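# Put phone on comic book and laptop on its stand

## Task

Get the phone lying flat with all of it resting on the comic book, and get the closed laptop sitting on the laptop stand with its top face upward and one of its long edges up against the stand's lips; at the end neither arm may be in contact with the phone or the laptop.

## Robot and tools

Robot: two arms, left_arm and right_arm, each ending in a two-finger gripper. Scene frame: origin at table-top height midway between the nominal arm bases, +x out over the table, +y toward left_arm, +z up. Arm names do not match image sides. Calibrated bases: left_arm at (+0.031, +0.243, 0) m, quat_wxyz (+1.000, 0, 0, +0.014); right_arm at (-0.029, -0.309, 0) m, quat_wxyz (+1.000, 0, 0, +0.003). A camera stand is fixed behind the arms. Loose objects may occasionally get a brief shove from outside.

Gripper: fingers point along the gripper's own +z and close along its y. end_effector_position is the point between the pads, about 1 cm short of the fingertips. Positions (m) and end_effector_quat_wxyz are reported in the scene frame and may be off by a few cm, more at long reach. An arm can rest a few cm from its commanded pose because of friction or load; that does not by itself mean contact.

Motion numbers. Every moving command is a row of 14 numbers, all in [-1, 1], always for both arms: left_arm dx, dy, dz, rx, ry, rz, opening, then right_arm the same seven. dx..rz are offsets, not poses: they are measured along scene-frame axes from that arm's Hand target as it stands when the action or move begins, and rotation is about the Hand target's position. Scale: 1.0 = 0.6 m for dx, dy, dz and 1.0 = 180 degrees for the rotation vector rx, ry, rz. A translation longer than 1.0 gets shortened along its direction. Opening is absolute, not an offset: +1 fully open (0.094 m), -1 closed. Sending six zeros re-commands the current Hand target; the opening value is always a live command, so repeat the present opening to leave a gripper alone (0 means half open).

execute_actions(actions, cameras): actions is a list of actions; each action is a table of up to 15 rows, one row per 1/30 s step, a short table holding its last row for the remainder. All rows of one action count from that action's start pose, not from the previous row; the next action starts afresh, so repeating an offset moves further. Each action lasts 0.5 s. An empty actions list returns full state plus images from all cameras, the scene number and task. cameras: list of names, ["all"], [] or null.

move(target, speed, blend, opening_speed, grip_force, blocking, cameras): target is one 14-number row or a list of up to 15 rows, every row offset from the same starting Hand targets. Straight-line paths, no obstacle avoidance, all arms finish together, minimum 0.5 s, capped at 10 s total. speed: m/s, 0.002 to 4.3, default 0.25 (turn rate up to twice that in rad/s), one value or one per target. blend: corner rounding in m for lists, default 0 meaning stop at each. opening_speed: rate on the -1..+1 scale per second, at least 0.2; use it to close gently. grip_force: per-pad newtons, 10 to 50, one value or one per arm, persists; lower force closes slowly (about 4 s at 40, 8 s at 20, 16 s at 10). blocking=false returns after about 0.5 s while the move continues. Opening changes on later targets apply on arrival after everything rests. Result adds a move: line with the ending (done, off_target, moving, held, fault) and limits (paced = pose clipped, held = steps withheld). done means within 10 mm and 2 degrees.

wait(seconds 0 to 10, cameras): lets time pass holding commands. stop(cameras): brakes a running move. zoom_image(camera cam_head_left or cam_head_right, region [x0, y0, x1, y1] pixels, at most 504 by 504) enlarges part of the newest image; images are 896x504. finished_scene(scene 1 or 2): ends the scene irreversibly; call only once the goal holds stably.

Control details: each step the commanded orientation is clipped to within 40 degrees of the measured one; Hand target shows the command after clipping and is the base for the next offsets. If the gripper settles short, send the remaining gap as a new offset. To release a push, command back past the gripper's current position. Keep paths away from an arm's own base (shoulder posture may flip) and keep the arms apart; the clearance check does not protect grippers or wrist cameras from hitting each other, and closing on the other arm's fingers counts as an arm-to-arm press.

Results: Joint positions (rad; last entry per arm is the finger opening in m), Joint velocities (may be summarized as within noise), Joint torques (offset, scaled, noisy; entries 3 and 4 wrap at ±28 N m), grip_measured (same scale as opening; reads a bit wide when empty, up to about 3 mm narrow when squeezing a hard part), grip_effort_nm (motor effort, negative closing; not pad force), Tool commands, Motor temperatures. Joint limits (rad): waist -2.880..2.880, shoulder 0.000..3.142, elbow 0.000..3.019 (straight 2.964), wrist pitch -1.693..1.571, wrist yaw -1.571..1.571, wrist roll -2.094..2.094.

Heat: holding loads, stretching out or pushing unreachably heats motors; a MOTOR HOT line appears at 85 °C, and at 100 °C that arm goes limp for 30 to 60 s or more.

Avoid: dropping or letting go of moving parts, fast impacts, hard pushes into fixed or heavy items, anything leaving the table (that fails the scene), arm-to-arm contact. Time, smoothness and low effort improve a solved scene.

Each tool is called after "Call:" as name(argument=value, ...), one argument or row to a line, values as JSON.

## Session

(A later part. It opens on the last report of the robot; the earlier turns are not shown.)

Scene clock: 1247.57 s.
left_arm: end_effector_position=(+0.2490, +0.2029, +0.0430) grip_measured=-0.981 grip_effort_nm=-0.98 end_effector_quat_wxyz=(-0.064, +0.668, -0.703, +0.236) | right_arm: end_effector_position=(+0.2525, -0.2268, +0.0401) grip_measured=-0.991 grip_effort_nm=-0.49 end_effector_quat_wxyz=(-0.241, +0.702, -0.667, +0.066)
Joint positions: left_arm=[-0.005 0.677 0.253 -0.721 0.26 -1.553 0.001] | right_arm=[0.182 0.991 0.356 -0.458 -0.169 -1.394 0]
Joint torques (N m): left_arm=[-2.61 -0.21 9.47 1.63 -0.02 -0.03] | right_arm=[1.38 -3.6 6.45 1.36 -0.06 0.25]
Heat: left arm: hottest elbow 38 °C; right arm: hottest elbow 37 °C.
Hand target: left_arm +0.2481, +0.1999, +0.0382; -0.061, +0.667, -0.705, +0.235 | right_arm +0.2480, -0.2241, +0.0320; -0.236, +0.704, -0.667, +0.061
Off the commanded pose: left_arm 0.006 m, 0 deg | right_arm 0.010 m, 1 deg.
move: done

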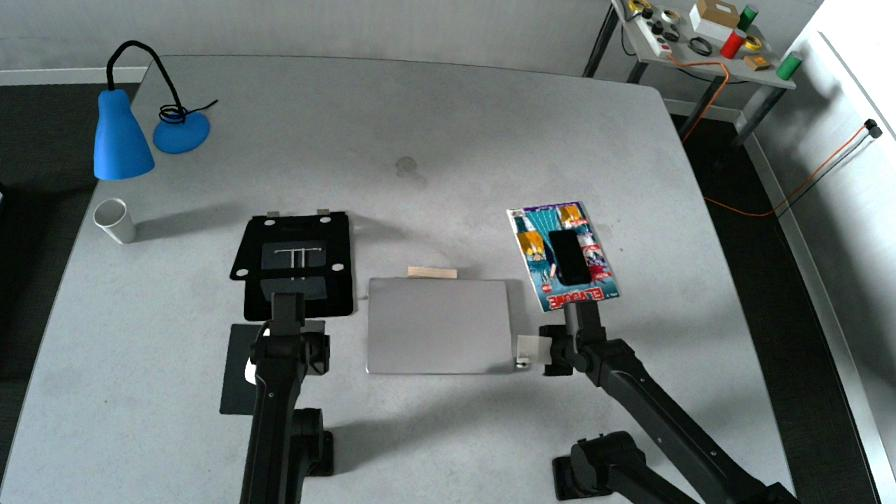

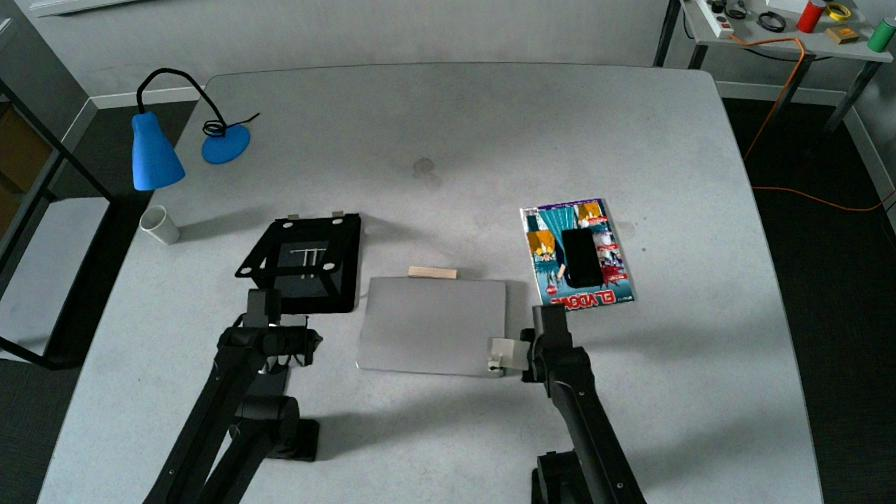

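Call:
move(
  target=[
    [-0.0068,-0.05,-0.0303,0,0,0,-1,-0.0117,0.0117,-0.025,0,0,0,-1],
    [-0.0068,-0.075,-0.0503,0,0,0,-1,-0.0117,0.025,-0.0433,0,0,0,-1],
  ],
  speed=0.1,
  blend=[0.01,0],
  cameras=["all"],
)

Call:
zoom_image(
  camera="cam_head_right",
  region=[270, 260, 420, 410],
)

Call:
zoom_image(
  camera="cam_head_left",
  region=[440, 260, 590, 410],
)

Scene clock: 1259.07 s.
left_arm: end_effector_position=(+0.2462, +0.1575, +0.0125) grip_measured=-0.981 grip_effort_nm=-0.98 end_effector_quat_wxyz=(-0.063, +0.668, -0.703, +0.236) | right_arm: end_effector_position=(+0.2466, -0.2112, +0.0143) grip_measured=-0.991 grip_effort_nm=-0.49 end_effector_quat_wxyz=(-0.242, +0.702, -0.667, +0.067)
Joint positions: left_arm=[-0.309 0.78 0.186 -0.497 0.126 -1.831 0.001] | right_arm=[0.259 1.067 0.306 -0.318 -0.134 -1.324 0]
Joint torques (N m): left_arm=[-2.9 -1.61 8.73 1.76 -0.16 -0.01] | right_arm=[1.49 -3.72 5.85 1.39 -0.03 0.27]
Heat: left arm: hottest elbow 38 °C; right arm: hottest elbow 38 °C.
Hand target: left_arm +0.2440, +0.1549, +0.0080; -0.061, +0.667, -0.705, +0.235 | right_arm +0.2409, -0.2090, +0.0060; -0.236, +0.704, -0.667, +0.061
Off the commanded pose: left_arm 0.006 m, 0 deg | right_arm 0.010 m, 1 deg.
move: done; blend cut to 0.0096 m at target 1

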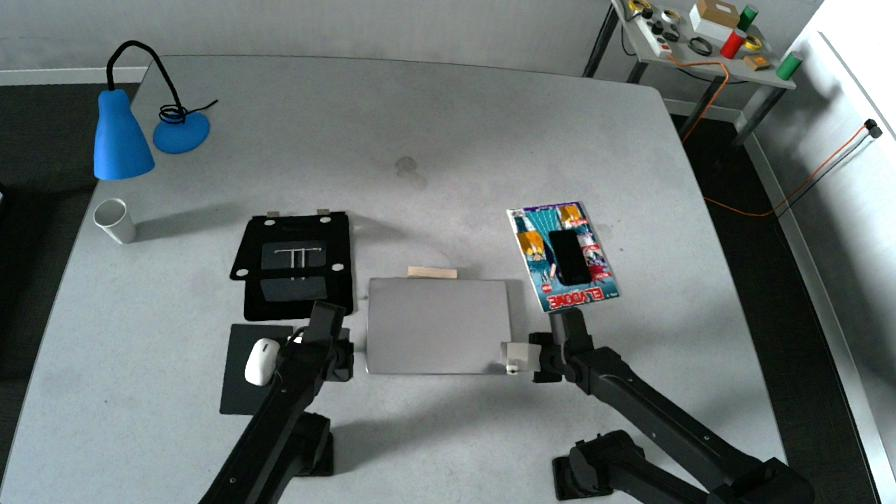

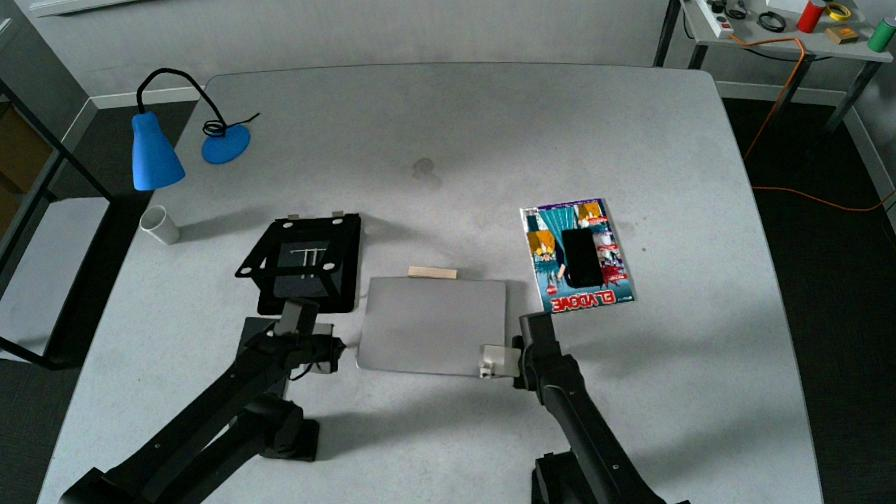

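Scaled by 3.360.

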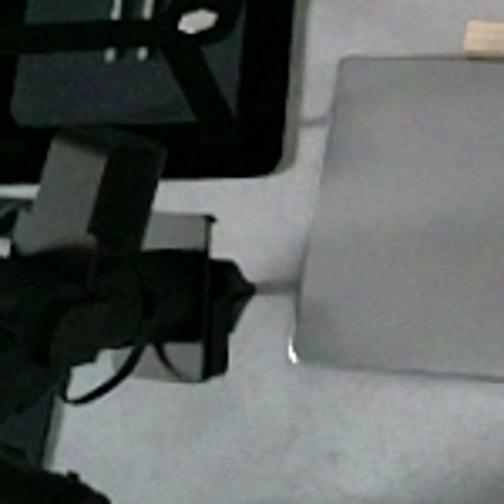

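Scaled by 3.360.

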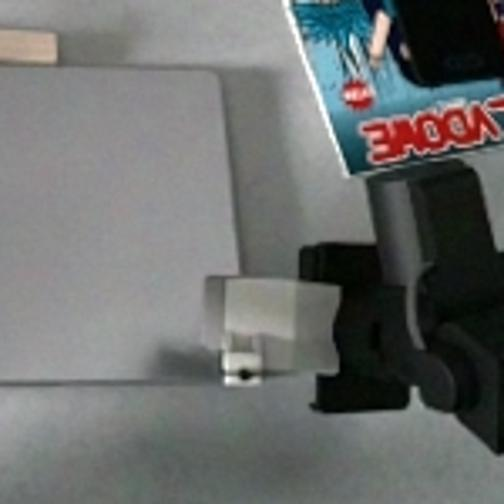

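Call:
move(
  target=[
    [0.0267,-0.0082,0.0033,0,0,0,-1,0.0268,0.0067,0.0067,0,0,0,-1],
    [0.0267,-0.1365,0.0033,0,0,0,-1,0.0268,0.155,0.0067,0,0,0,-1],
    [0.0267,-0.1415,0.22,0,0,0,-1,0.0268,0.16,0.2233,0,0,0,-1],
    [0.0467,-0.1482,0.5117,0,0,0,-1,0.0468,0.1683,0.515,0,0,0,-1],
  ],
  speed=[0.1,0.1,0.12,0.2],
  blend=[0.01,0,0.03,0],
  cameras=["all"],
)

Scene clock: 1282.97 s.
left_arm: end_effector_position=(+0.2646, +0.0747, +0.2830) grip_measured=-0.981 grip_effort_nm=-0.98 end_effector_quat_wxyz=(+0.048, -0.656, +0.722, -0.212) | right_arm: end_effector_position=(+0.2596, -0.1163, +0.2897) grip_measured=-0.991 grip_effort_nm=-0.49 end_effector_quat_wxyz=(-0.218, +0.707, -0.670, +0.058)
Joint positions: left_arm=[-0.654 0.796 0.951 -1.287 -0.007 -2.099 0.001] | right_arm=[0.597 0.952 1.041 -1.205 0.022 -1.028 0]
Joint torques (N m): left_arm=[-1.67 -3.43 17.63 0.7 -0.2 -0.13] | right_arm=[0.85 -5.6 13.79 0.46 -0.01 0.2]
Motor temperatures (°C): left_arm=[23 28 39 24 28 23 28] | right_arm=[26 32 39 25 26 23 25]
Heat: left arm: hottest elbow 39 °C; right arm: hottest elbow 39 °C.
Hand target: left_arm +0.2720, +0.0660, +0.3150; +0.061, -0.667, +0.705, -0.235 | right_arm +0.2690, -0.1081, +0.3150; -0.236, +0.704, -0.667, +0.061
Off the commanded pose: left_arm 0.034 m, 4 deg | right_arm 0.028 m, 2 deg.
joint sent to its limit (left arm) — joint 6 (wrist roll), lower limit. The joint targets still meet the commanded pose.
move: off_target (left_arm, right_arm); blend cut to 0.0087 m at target 1

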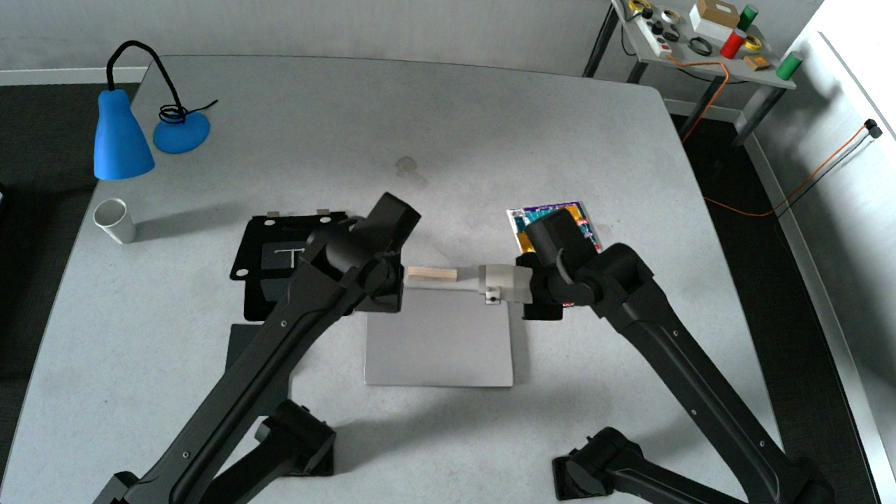

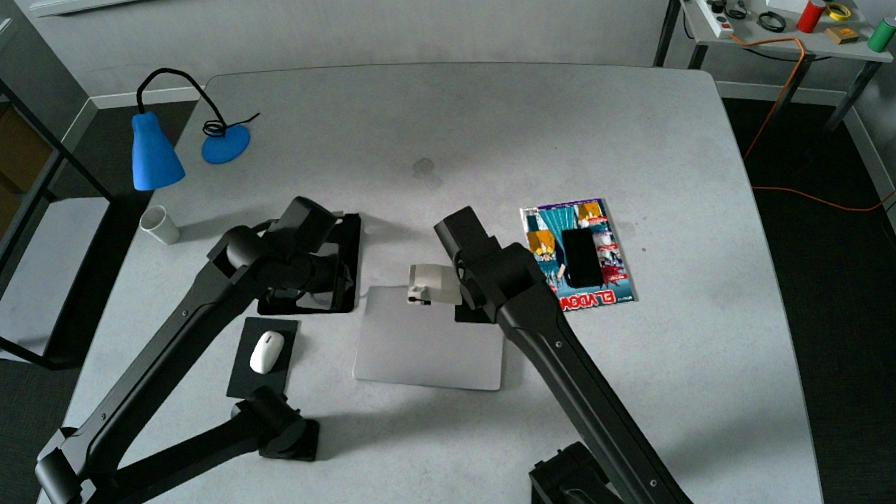

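Call:
move(
  target=[
    [-0.07,0.2233,-0.225,-0.085,0.1344,-0.0182,-1,-0.065,-0.2367,-0.225,0.0844,0.1347,0.0188,-1],
    [-0.0783,0.1817,-0.4583,-0.085,0.1344,-0.0182,-1,-0.0783,-0.2117,-0.4583,0.0844,0.1347,0.0188,-1],
  ],
  speed=0.25,
  blend=[0.02,0],
  cameras=["all"],
)

Call:
zoom_image(
  camera="cam_head_right",
  region=[290, 260, 440, 410],
)

Call:
zoom_image(
  camera="cam_head_left",
  region=[440, 260, 590, 410],
)

Scene clock: 1323.63 s.
left_arm: end_effector_position=(+0.2278, +0.1789, +0.0443) grip_measured=-0.981 grip_effort_nm=-0.98 end_effector_quat_wxyz=(+0.177, +0.685, -0.682, +0.187) | right_arm: end_effector_position=(+0.2258, -0.2390, +0.0467) grip_measured=-0.991 grip_effort_nm=-0.49 end_effector_quat_wxyz=(-0.189, +0.683, -0.683, -0.174)
Joint positions: left_arm=[0.089 1.042 0.42 -0.999 0.518 -1.444 0.001] | right_arm=[-0.067 1.215 0.544 -0.912 -0.521 -1.637 0]
Joint torques (N m): left_arm=[-2.02 -3.9 7.76 0.7 0.37 -0.11] | right_arm=[1.44 -5.95 5.81 0.42 -0.41 0.24]
Motor temperatures (°C): left_arm=[22 27 42 24 27 23 29] | right_arm=[26 32 50 25 24 23 25]
Heat: left arm: hottest elbow 42 °C; right arm: hottest elbow 50 °C.
Hand target: left_arm +0.2250, +0.1751, +0.0400; +0.183, +0.683, -0.683, +0.183 | right_arm +0.2221, -0.2351, +0.0401; -0.183, +0.684, -0.682, -0.182
Off the commanded pose: left_arm 0.006 m, 1 deg | right_arm 0.009 m, 1 deg.
move: done

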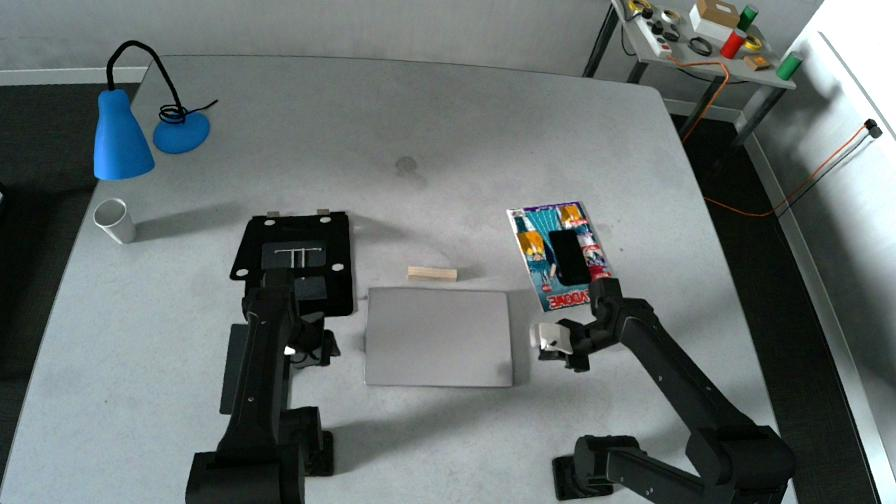

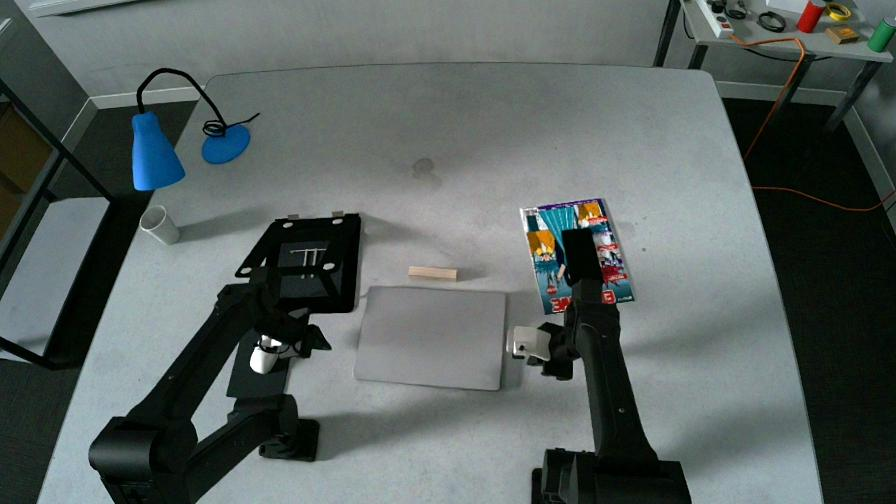

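Scaled by 3.360.

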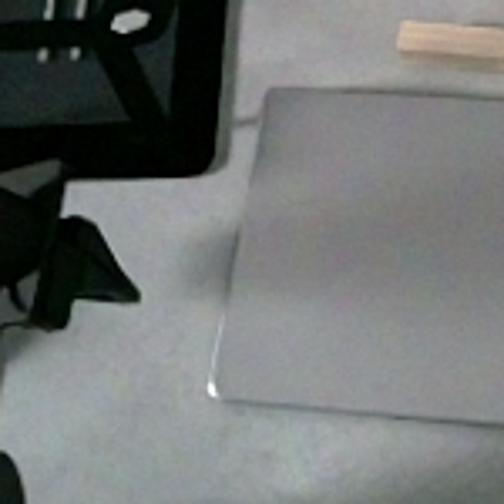

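Scaled by 3.360.

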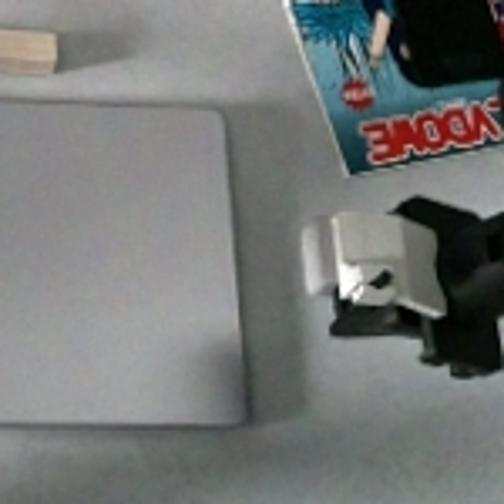

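Call:
move(
  target=[
    [0,-0.0418,-0.0483,0,0,0,-1,0,0.05,-0.0517,0,0,0,-1],
    [0,-0.1935,-0.0483,0,0,0,-1,0,0.2202,-0.0517,0,0,0,-1],
    [0,-0.1935,0.1,0,0,0,-1,0,0.2202,0.1,0,0,0,-1],
  ],
  speed=[0.1,0.1,0.1],
  blend=[0.01,0,0],
  cameras=["all"],
)

Scene clock: 1335.03 s.
left_arm: end_effector_position=(+0.1721, +0.1289, +0.0340) grip_measured=-0.981 grip_effort_nm=-0.97 end_effector_quat_wxyz=(+0.165, +0.731, -0.658, +0.075) | right_arm: end_effector_position=(+0.1673, -0.1791, +0.0375) grip_measured=-0.991 grip_effort_nm=-0.47 end_effector_quat_wxyz=(+0.069, -0.653, +0.736, +0.166)
Joint positions: left_arm=[-0.355 0.913 0.358 -1.009 0.364 -2.005 0.001] | right_arm=[0.319 1.129 0.491 -0.935 -0.361 -1.128 0]
Joint torques (N m): left_arm=[-7.06 -5.54 22.12 1.35 4.85 -0.06] | right_arm=[6.42 -9.52 16.34 1.61 -4.53 0.18]
Motor temperatures (°C): left_arm=[23 27 42 24 34 23 29] | right_arm=[26 32 47 25 31 23 25]
Heat: left arm: hottest elbow 42 °C; right arm: hottest elbow 47 °C.
Hand target: left_arm +0.2251, +0.0590, +0.1001; +0.183, +0.683, -0.683, +0.184 | right_arm +0.2221, -0.1029, +0.1001; +0.183, -0.684, +0.682, +0.182
Off the commanded pose: left_arm 0.110 m, 14 deg | right_arm 0.113 m, 15 deg.
move: off_target (left_arm, right_arm)

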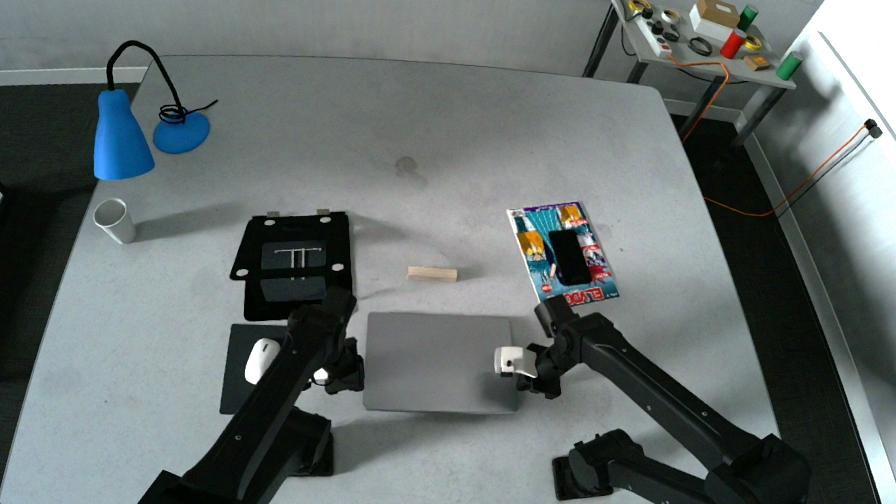

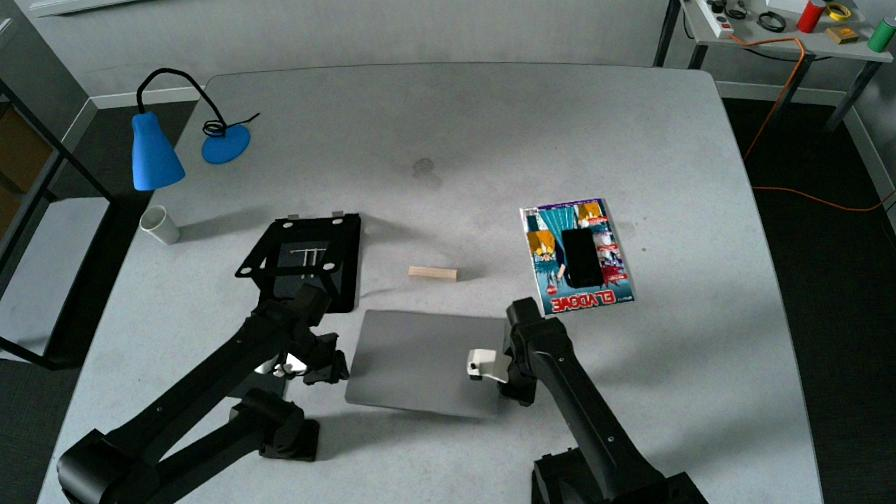

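Call:
move(
  target=[
    [0.05,0,0.17,0,0,0,-1,0.05,0,0.17,0,0,0,-1],
    [0.1,0.0,0.33,0,0,0,-1,0.1,0,0.33,0,0,0,-1],
  ],
  speed=[0.12,0.15],
  blend=[0.02,0],
  cameras=["all"],
)

Scene clock: 1347.77 s.
left_arm: end_effector_position=(+0.2743, +0.0671, +0.2702) grip_measured=-0.982 grip_effort_nm=-0.97 end_effector_quat_wxyz=(+0.193, +0.691, -0.678, +0.163) | right_arm: end_effector_position=(+0.2728, -0.1103, +0.2762) grip_measured=-0.991 grip_effort_nm=-0.47 end_effector_quat_wxyz=(-0.167, +0.680, -0.688, -0.190)
Joint positions: left_arm=[-0.376 0.997 1.022 -1.447 0.49 -1.974 0.001] | right_arm=[0.352 1.16 1.15 -1.396 -0.487 -1.161 0]
Joint torques (N m): left_arm=[-2.08 -6.71 17.02 0.13 0.08 -0.14] | right_arm=[1.26 -8.88 12.53 0.03 -0.27 0.22]
Motor temperatures (°C): left_arm=[23 27 46 24 53 23 29] | right_arm=[26 33 51 25 49 23 25]
Heat: left arm: hottest wrist yaw 53 °C; right arm: hottest elbow 51 °C.
Hand target: left_arm +0.2850, +0.0589, +0.2979; +0.183, +0.683, -0.683, +0.183 | right_arm +0.2821, -0.1029, +0.2980; -0.183, +0.684, -0.683, -0.183
Off the commanded pose: left_arm 0.031 m, 3 deg | right_arm 0.025 m, 2 deg.
move: off_target (left_arm, right_arm)

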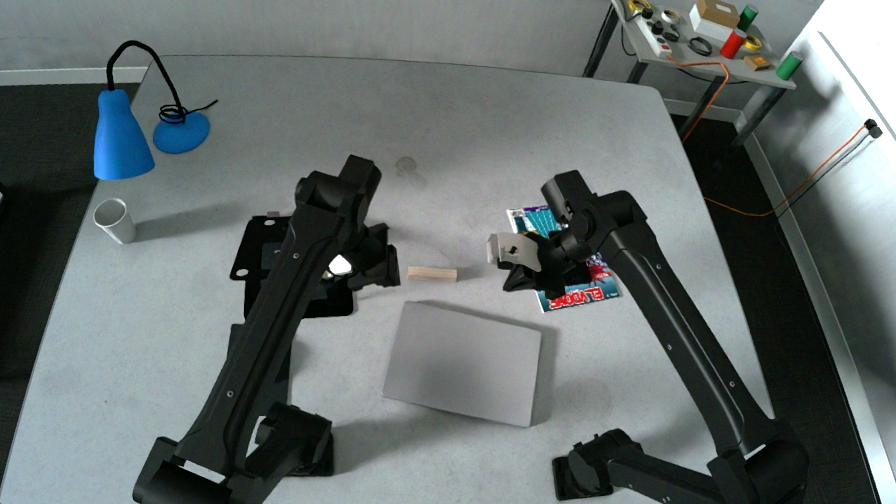

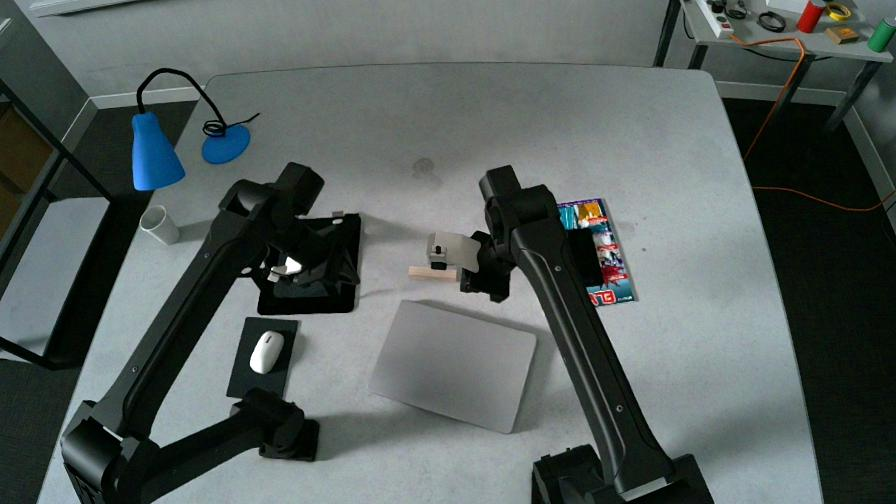

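Call:
move(
  target=[-0.025,0.235,-0.12,0,0,0,1,0.2298,-0.2452,0.0033,0.2602,-0.2597,-0.4502,1],
  speed=0.3,
  cameras=["all"],
)

Call:
zoom_image(
  camera="cam_head_left",
  region=[470, 170, 650, 350],
)

Call:
zoom_image(
  camera="cam_head_right",
  region=[340, 270, 560, 450],
)

Scene clock: 1421.47 s.
left_arm: end_effector_position=(+0.2732, +0.1964, +0.2318) grip_measured=+0.998 grip_effort_nm=0.13 end_effector_quat_wxyz=(+0.173, +0.678, -0.688, +0.191) | right_arm: end_effector_position=(+0.4203, -0.2557, +0.3106) grip_measured=+0.999 grip_effort_nm=0.06 end_effector_quat_wxyz=(+0.711, +0.003, +0.703, -0.006)
Joint positions: left_arm=[0.14 0.978 0.91 -1.575 0.517 -1.368 0.094] | right_arm=[0.197 0.979 0.504 0.487 0.215 -0.008 0.094]
Joint torques (N m): left_arm=[0.03 -4.01 9.63 -0.09 0.13 0.12] | right_arm=[1.44 -5.25 7.76 2.33 0.09 0.18]
Motor temperatures (°C): left_arm=[22 26 49 23 32 23 29] | right_arm=[26 33 50 25 29 23 25]
Heat: left arm: hottest elbow 49 °C; right arm: hottest elbow 50 °C.
Hand target: left_arm +0.2701, +0.1999, +0.2260; +0.182, +0.683, -0.683, +0.184 | right_arm +0.4200, -0.2501, +0.3000; +0.707, +0.001, +0.707, -0.001
Off the commanded pose: left_arm 0.008 m, 2 deg | right_arm 0.012 m, 1 deg.
move: off_target (right_arm)

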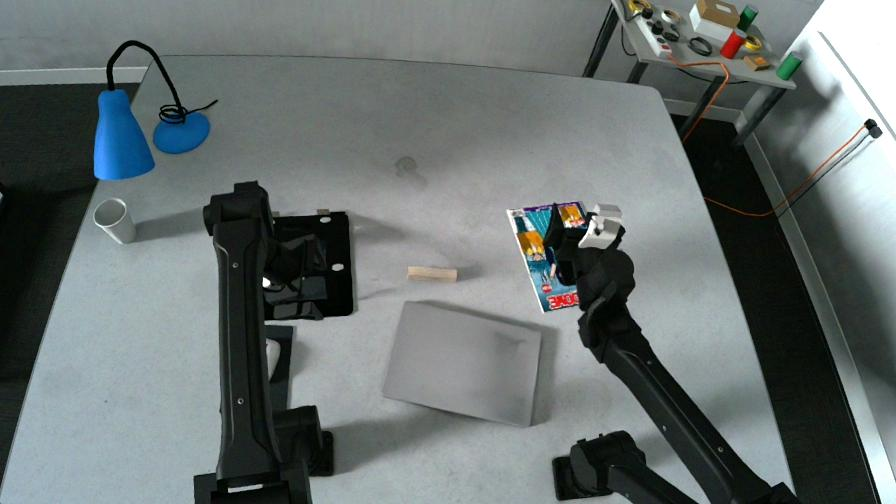

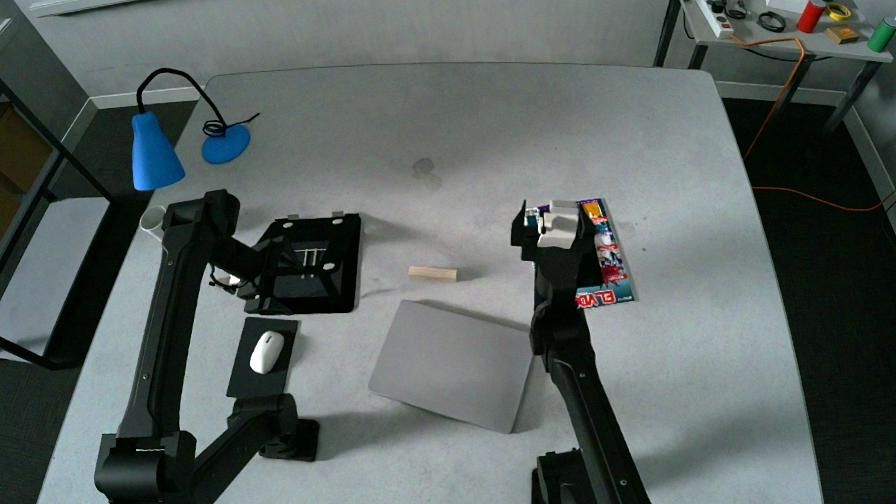

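Scaled by 2.800.

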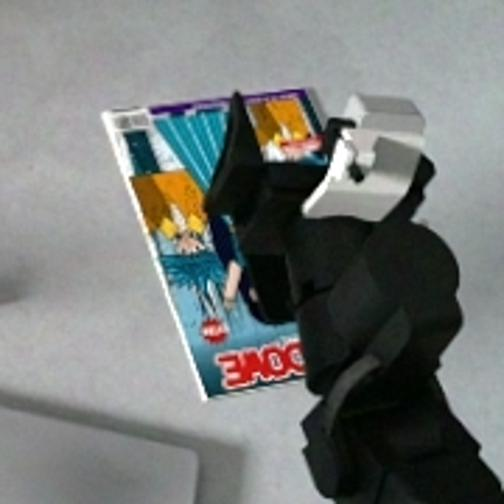

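Scaled by 2.291.

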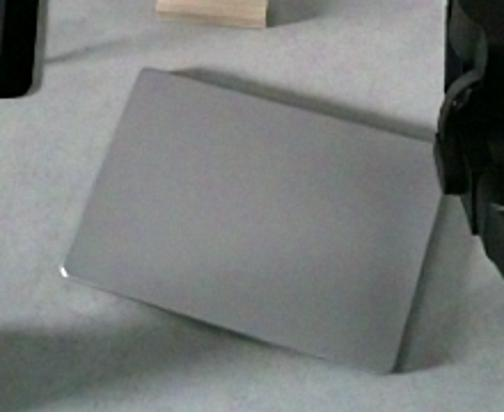

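Call:
move(
  target=[
    [0,0,0,0,0,0,-1,-0.2167,-0.0998,-0.2333,-0.2602,0.2597,0.4502,-1],
    [0,0,0,0,0,0,-1,-0.2333,-0.0582,-0.4667,-0.2602,0.2597,0.4502,-1],
  ],
  speed=0.25,
  blend=[0.02,0],
  cameras=["all"],
)

Scene clock: 1475.63 s.
left_arm: end_effector_position=(+0.2732, +0.1964, +0.2318) grip_measured=-0.981 grip_effort_nm=-1.00 end_effector_quat_wxyz=(+0.173, +0.678, -0.688, +0.191) | right_arm: end_effector_position=(+0.2832, -0.2901, +0.0274) grip_measured=-0.991 grip_effort_nm=-0.50 end_effector_quat_wxyz=(-0.189, +0.684, -0.683, -0.174)
Joint positions: left_arm=[0.14 0.978 0.91 -1.575 0.517 -1.368 0.001] | right_arm=[-0.217 1.454 0.697 -0.91 -0.51 -1.809 0]
Joint torques (N m): left_arm=[-0.97 -4.37 9.39 -0.21 0.11 0.13] | right_arm=[1.55 -9.29 5.29 0.27 -0.39 0.23]
Motor temperatures (°C): left_arm=[22 26 42 23 30 23 28] | right_arm=[26 33 46 25 28 23 25]
Heat: left arm: hottest elbow 42 °C; right arm: hottest elbow 46 °C.
Hand target: left_arm +0.2701, +0.1999, +0.2260; +0.182, +0.683, -0.683, +0.184 | right_arm +0.2801, -0.2850, +0.0200; -0.183, +0.684, -0.683, -0.183
Off the commanded pose: left_arm 0.008 m, 2 deg | right_arm 0.010 m, 1 deg.
move: done; blend cut to 0 m at target 1

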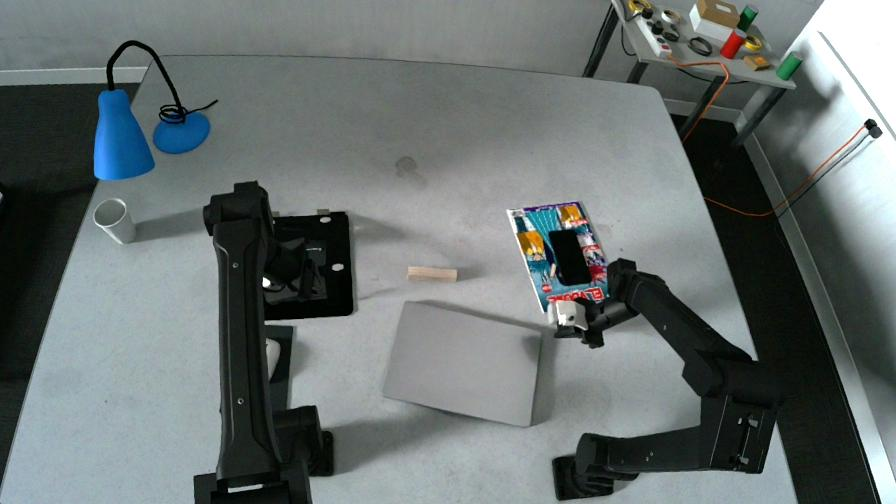

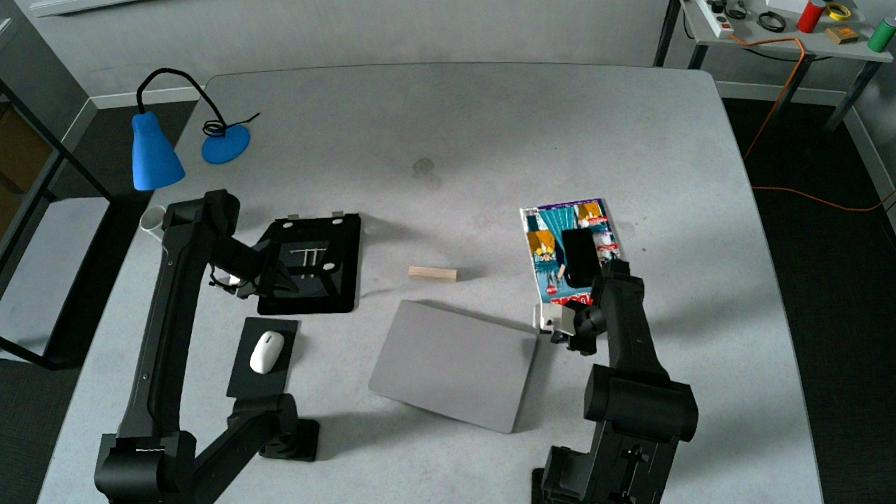

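Call:
move(
  target=[
    [0,0,0,0,0,0,-1,-0.035,0,-0.015,0,0,0,-1],
    [0,0,0,0,0,0,-1,-0.035,0.17,-0.015,0,0,0,-1],
  ],
  speed=0.1,
  blend=[0.005,0],
  cameras=["all"],
)

Scene clock: 1480.60 s.
left_arm: end_effector_position=(+0.2732, +0.1964, +0.2318) grip_measured=-0.981 grip_effort_nm=-1.00 end_effector_quat_wxyz=(+0.173, +0.678, -0.688, +0.191) | right_arm: end_effector_position=(+0.2683, -0.1943, +0.0134) grip_measured=-0.991 grip_effort_nm=-0.50 end_effector_quat_wxyz=(-0.183, +0.676, -0.692, -0.175)
Joint positions: left_arm=[0.14 0.978 0.91 -1.575 0.517 -1.368 0.001] | right_arm=[0.098 1.405 0.596 -0.685 -0.506 -1.425 0]
Joint torques (N m): left_arm=[-0.32 -4.42 9.18 -0.16 0.13 0.12] | right_arm=[2.84 -10.29 4.55 0.69 -0.75 0.21]
Heat: left arm: hottest elbow 42 °C; right arm: hottest elbow 45 °C.
Hand target: left_arm +0.2701, +0.1999, +0.2260; +0.182, +0.683, -0.683, +0.184 | right_arm +0.2591, -0.1829, +0.0111; -0.183, +0.684, -0.682, -0.183
Off the commanded pose: left_arm 0.008 m, 2 deg | right_arm 0.015 m, 2 deg.
move: off_target (right_arm)

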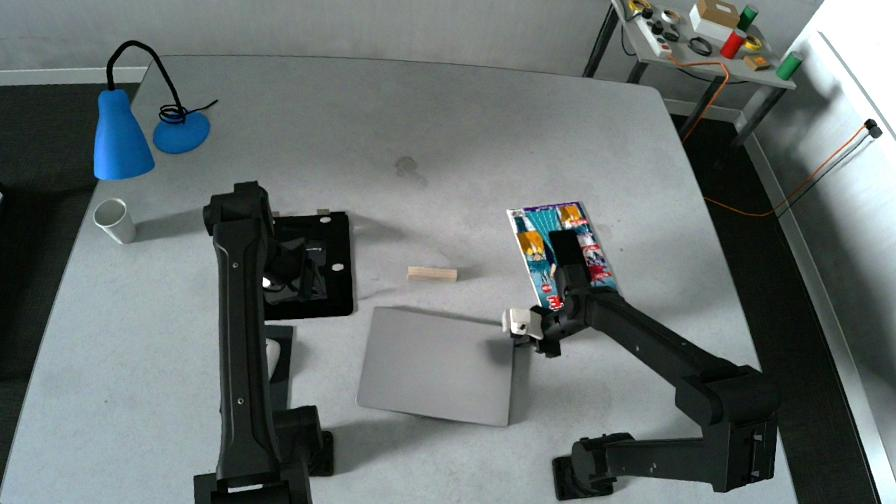

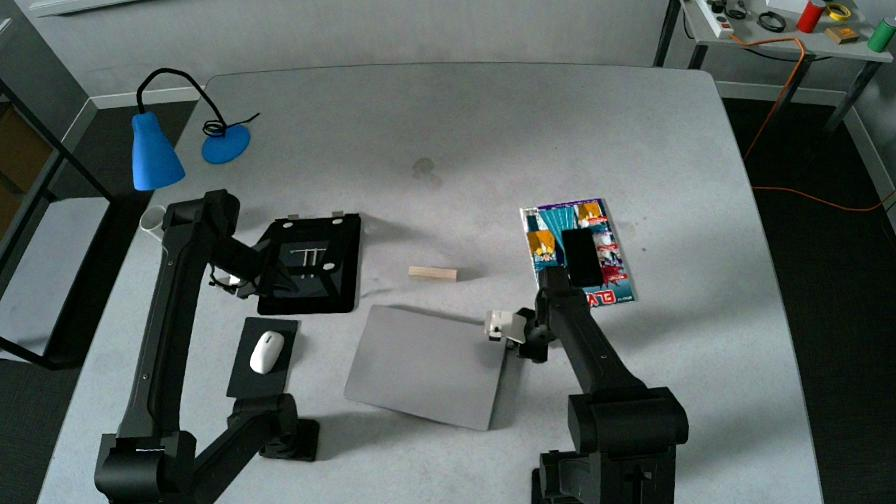

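Call:
move(
  target=[
    [0,0,0,0,0,0,-1,-0.0317,-0.045,0.1317,0,0,0,1],
    [0,0,0,0,0,0,-1,-0.165,0.105,0.2483,-0.1307,0.1307,-0.4884,1],
    [0,0,0,0,0,0,-1,-0.34,0.2717,0.215,-0.1307,0.1307,-0.4884,1],
    [0,0,0,0,0,0,-1,-0.34,0.2717,0.0067,-0.1307,0.1307,-0.4884,1],
  ],
  speed=0.22,
  blend=[0.02,0.04,0.02,0],
  cameras=["all"],
)

Scene clock: 1503.13 s.
left_arm: end_effector_position=(+0.2732, +0.1964, +0.2318) grip_measured=-0.981 grip_effort_nm=-1.00 end_effector_quat_wxyz=(+0.173, +0.678, -0.688, +0.191) | right_arm: end_effector_position=(+0.0587, -0.0188, +0.0221) grip_measured=+0.999 grip_effort_nm=0.06 end_effector_quat_wxyz=(+0.001, +0.002, +1.000, +0.006)
Joint positions: left_arm=[0.14 0.978 0.91 -1.575 0.517 -1.368 0.001] | right_arm=[1.273 1.356 0.66 -0.863 -0.002 1.283 0.094]
Joint torques (N m): left_arm=[-0.62 -4.95 9.35 -0.23 0.12 0.11] | right_arm=[1.26 -8.23 5.83 0.49 0.16 0.21]
Heat: left arm: hottest elbow 41 °C; right arm: hottest elbow 43 °C.
Hand target: left_arm +0.2701, +0.1999, +0.2260; +0.182, +0.683, -0.683, +0.184 | right_arm +0.0551, -0.0199, +0.0150; +0.000, +0.000, +1.000, -0.001
Off the commanded pose: left_arm 0.008 m, 2 deg | right_arm 0.008 m, 1 deg.
move: done

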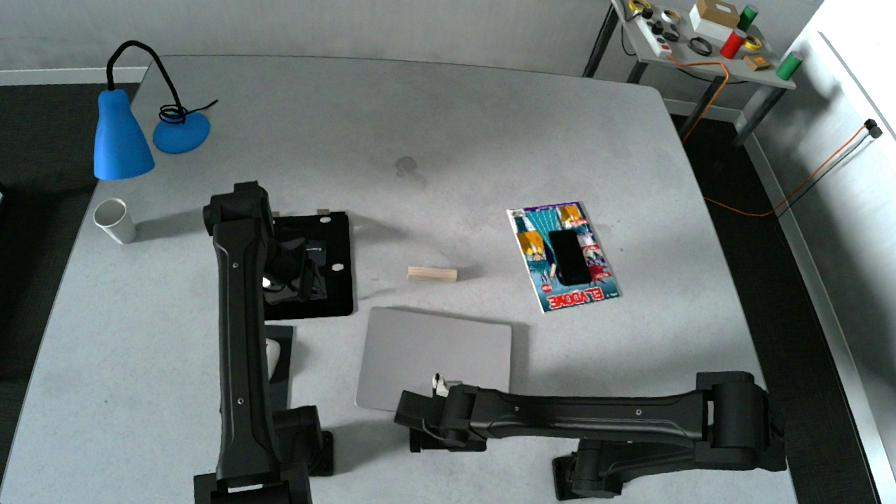

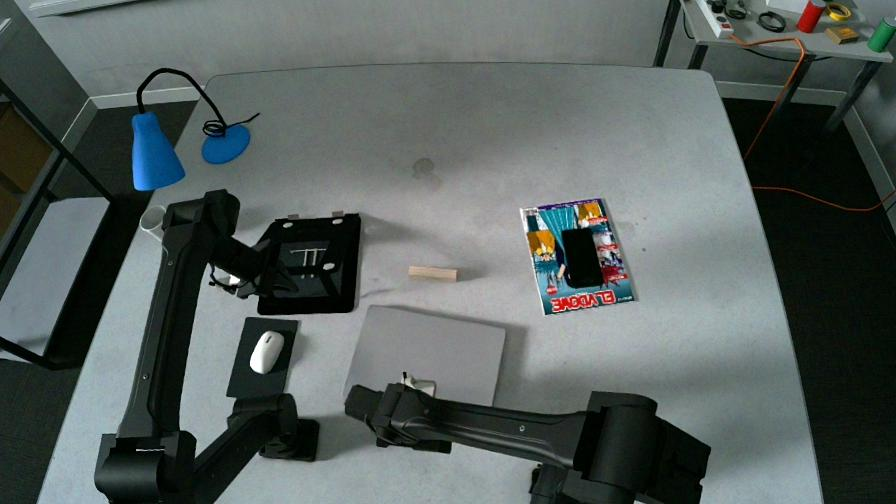

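Call:
move(
  target=[0,0,0,0,0,0,-1,0.295,0.0,-0.005,0,0,0,1],
  speed=0.12,
  cameras=["all"],
)

Scene clock: 1506.93 s.
left_arm: end_effector_position=(+0.2732, +0.1964, +0.2318) grip_measured=-0.981 grip_effort_nm=-1.00 end_effector_quat_wxyz=(+0.173, +0.678, -0.688, +0.191) | right_arm: end_effector_position=(+0.2009, -0.0340, +0.0125) grip_measured=+0.999 grip_effort_nm=0.05 end_effector_quat_wxyz=(-0.017, -0.009, +1.000, -0.007)
Joint positions: left_arm=[0.14 0.978 0.91 -1.575 0.517 -1.368 0.001] | right_arm=[0.863 1.542 0.826 -0.888 -0.017 0.85 0.094]
Joint torques (N m): left_arm=[-0.09 -4.42 9.22 -0.28 0.1 0.07] | right_arm=[-1.55 -9.11 10.54 0.68 0.73 0.07]
Heat: left arm: hottest elbow 41 °C; right arm: hottest elbow 43 °C.
Hand target: left_arm +0.2701, +0.1999, +0.2260; +0.182, +0.683, -0.683, +0.184 | right_arm +0.2321, -0.0201, +0.0119; +0.000, +0.000, +1.000, -0.001
Off the commanded pose: left_arm 0.008 m, 2 deg | right_arm 0.034 m, 2 deg.
move: off_target (right_arm)

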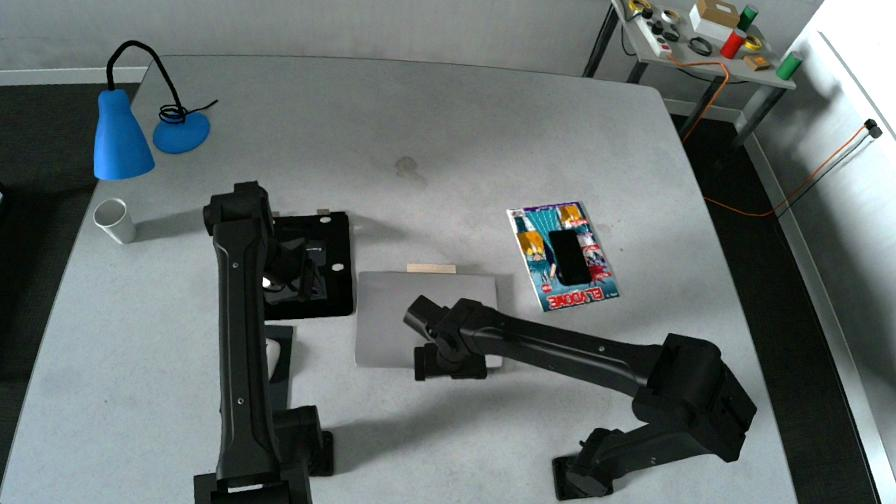

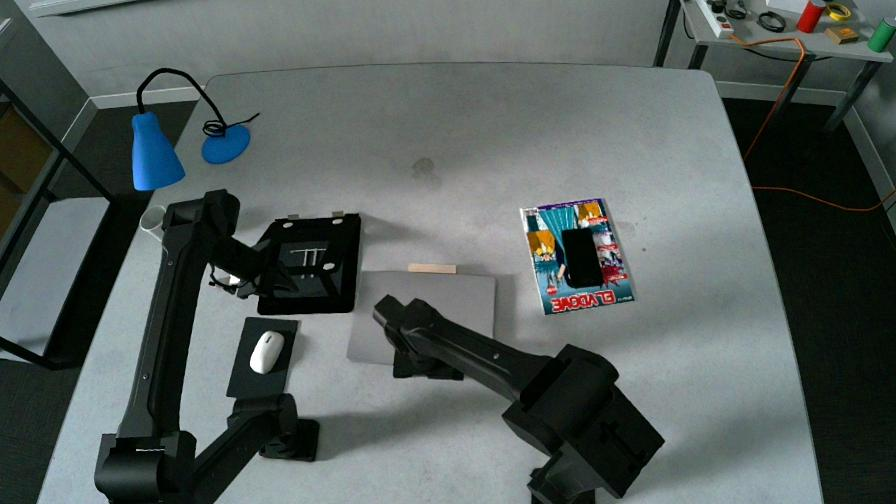

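Call:
move(
  target=[
    [0,0,0,0,0,0,-1,-0.05,0,0.05,0,0,0,1],
    [0,0,0,0,0,0,-1,0.163,0,0.3135,0,0,0.5,1],
    [0,0,0,0,0,0,-1,0.3632,0.0252,0.1468,0,0,0.5,1],
  ],
  speed=0.25,
  blend=[0.01,0.04,0],
  cameras=["all"],
)

Call:
zoom_image(
  camera="cam_head_left",
  region=[340, 190, 520, 380],
)

Call:
zoom_image(
  camera="cam_head_right",
  region=[340, 190, 520, 380],
)

Scene clock: 1522.50 s.
left_arm: end_effector_position=(+0.2732, +0.1964, +0.2318) grip_measured=-0.981 grip_effort_nm=-1.00 end_effector_quat_wxyz=(+0.173, +0.678, -0.688, +0.191) | right_arm: end_effector_position=(+0.4290, -0.0138, +0.0917) grip_measured=+0.999 grip_effort_nm=0.05 end_effector_quat_wxyz=(+0.018, +0.707, -0.707, -0.002)
Joint positions: left_arm=[0.14 0.978 0.91 -1.575 0.517 -1.368 0.001] | right_arm=[0.57 1.864 1.506 -1.25 0.004 -0.995 0.094]
Joint torques (N m): left_arm=[-0.38 -5.07 9.31 -0.06 0.1 0.09] | right_arm=[0.03 -19.02 11.74 0.17 -0.1 0.1]
Heat: left arm: hottest elbow 41 °C; right arm: hottest elbow 43 °C.
Hand target: left_arm +0.2701, +0.1999, +0.2260; +0.182, +0.683, -0.683, +0.184 | right_arm +0.4500, -0.0048, +0.1001; -0.001, +0.707, -0.707, +0.001
Off the commanded pose: left_arm 0.008 m, 2 deg | right_arm 0.024 m, 2 deg.
move: off_target (right_arm)

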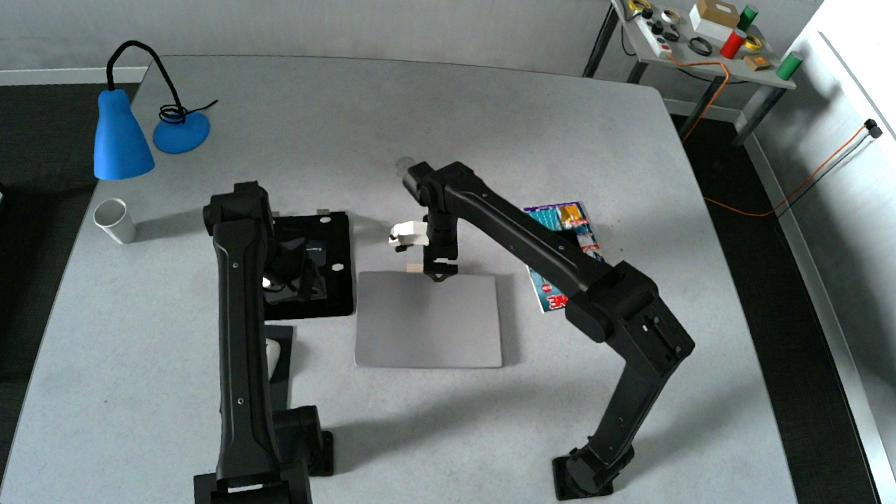

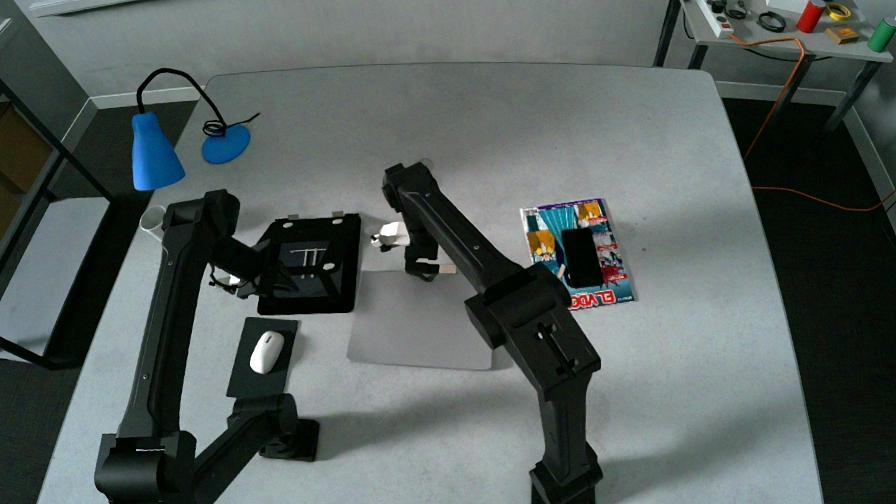

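Scaled by 2.653.

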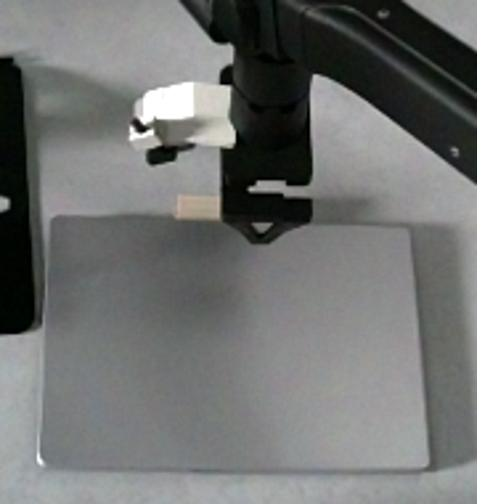

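Scaled by 2.653.

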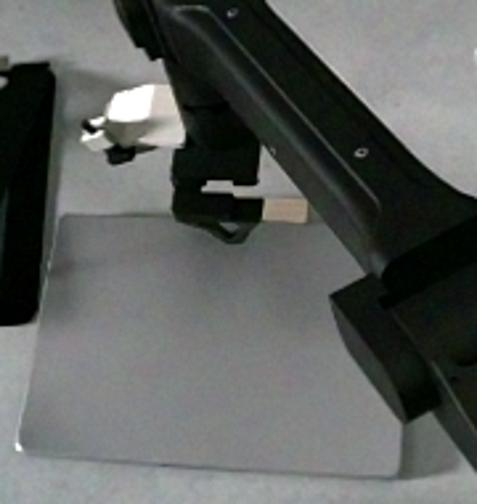

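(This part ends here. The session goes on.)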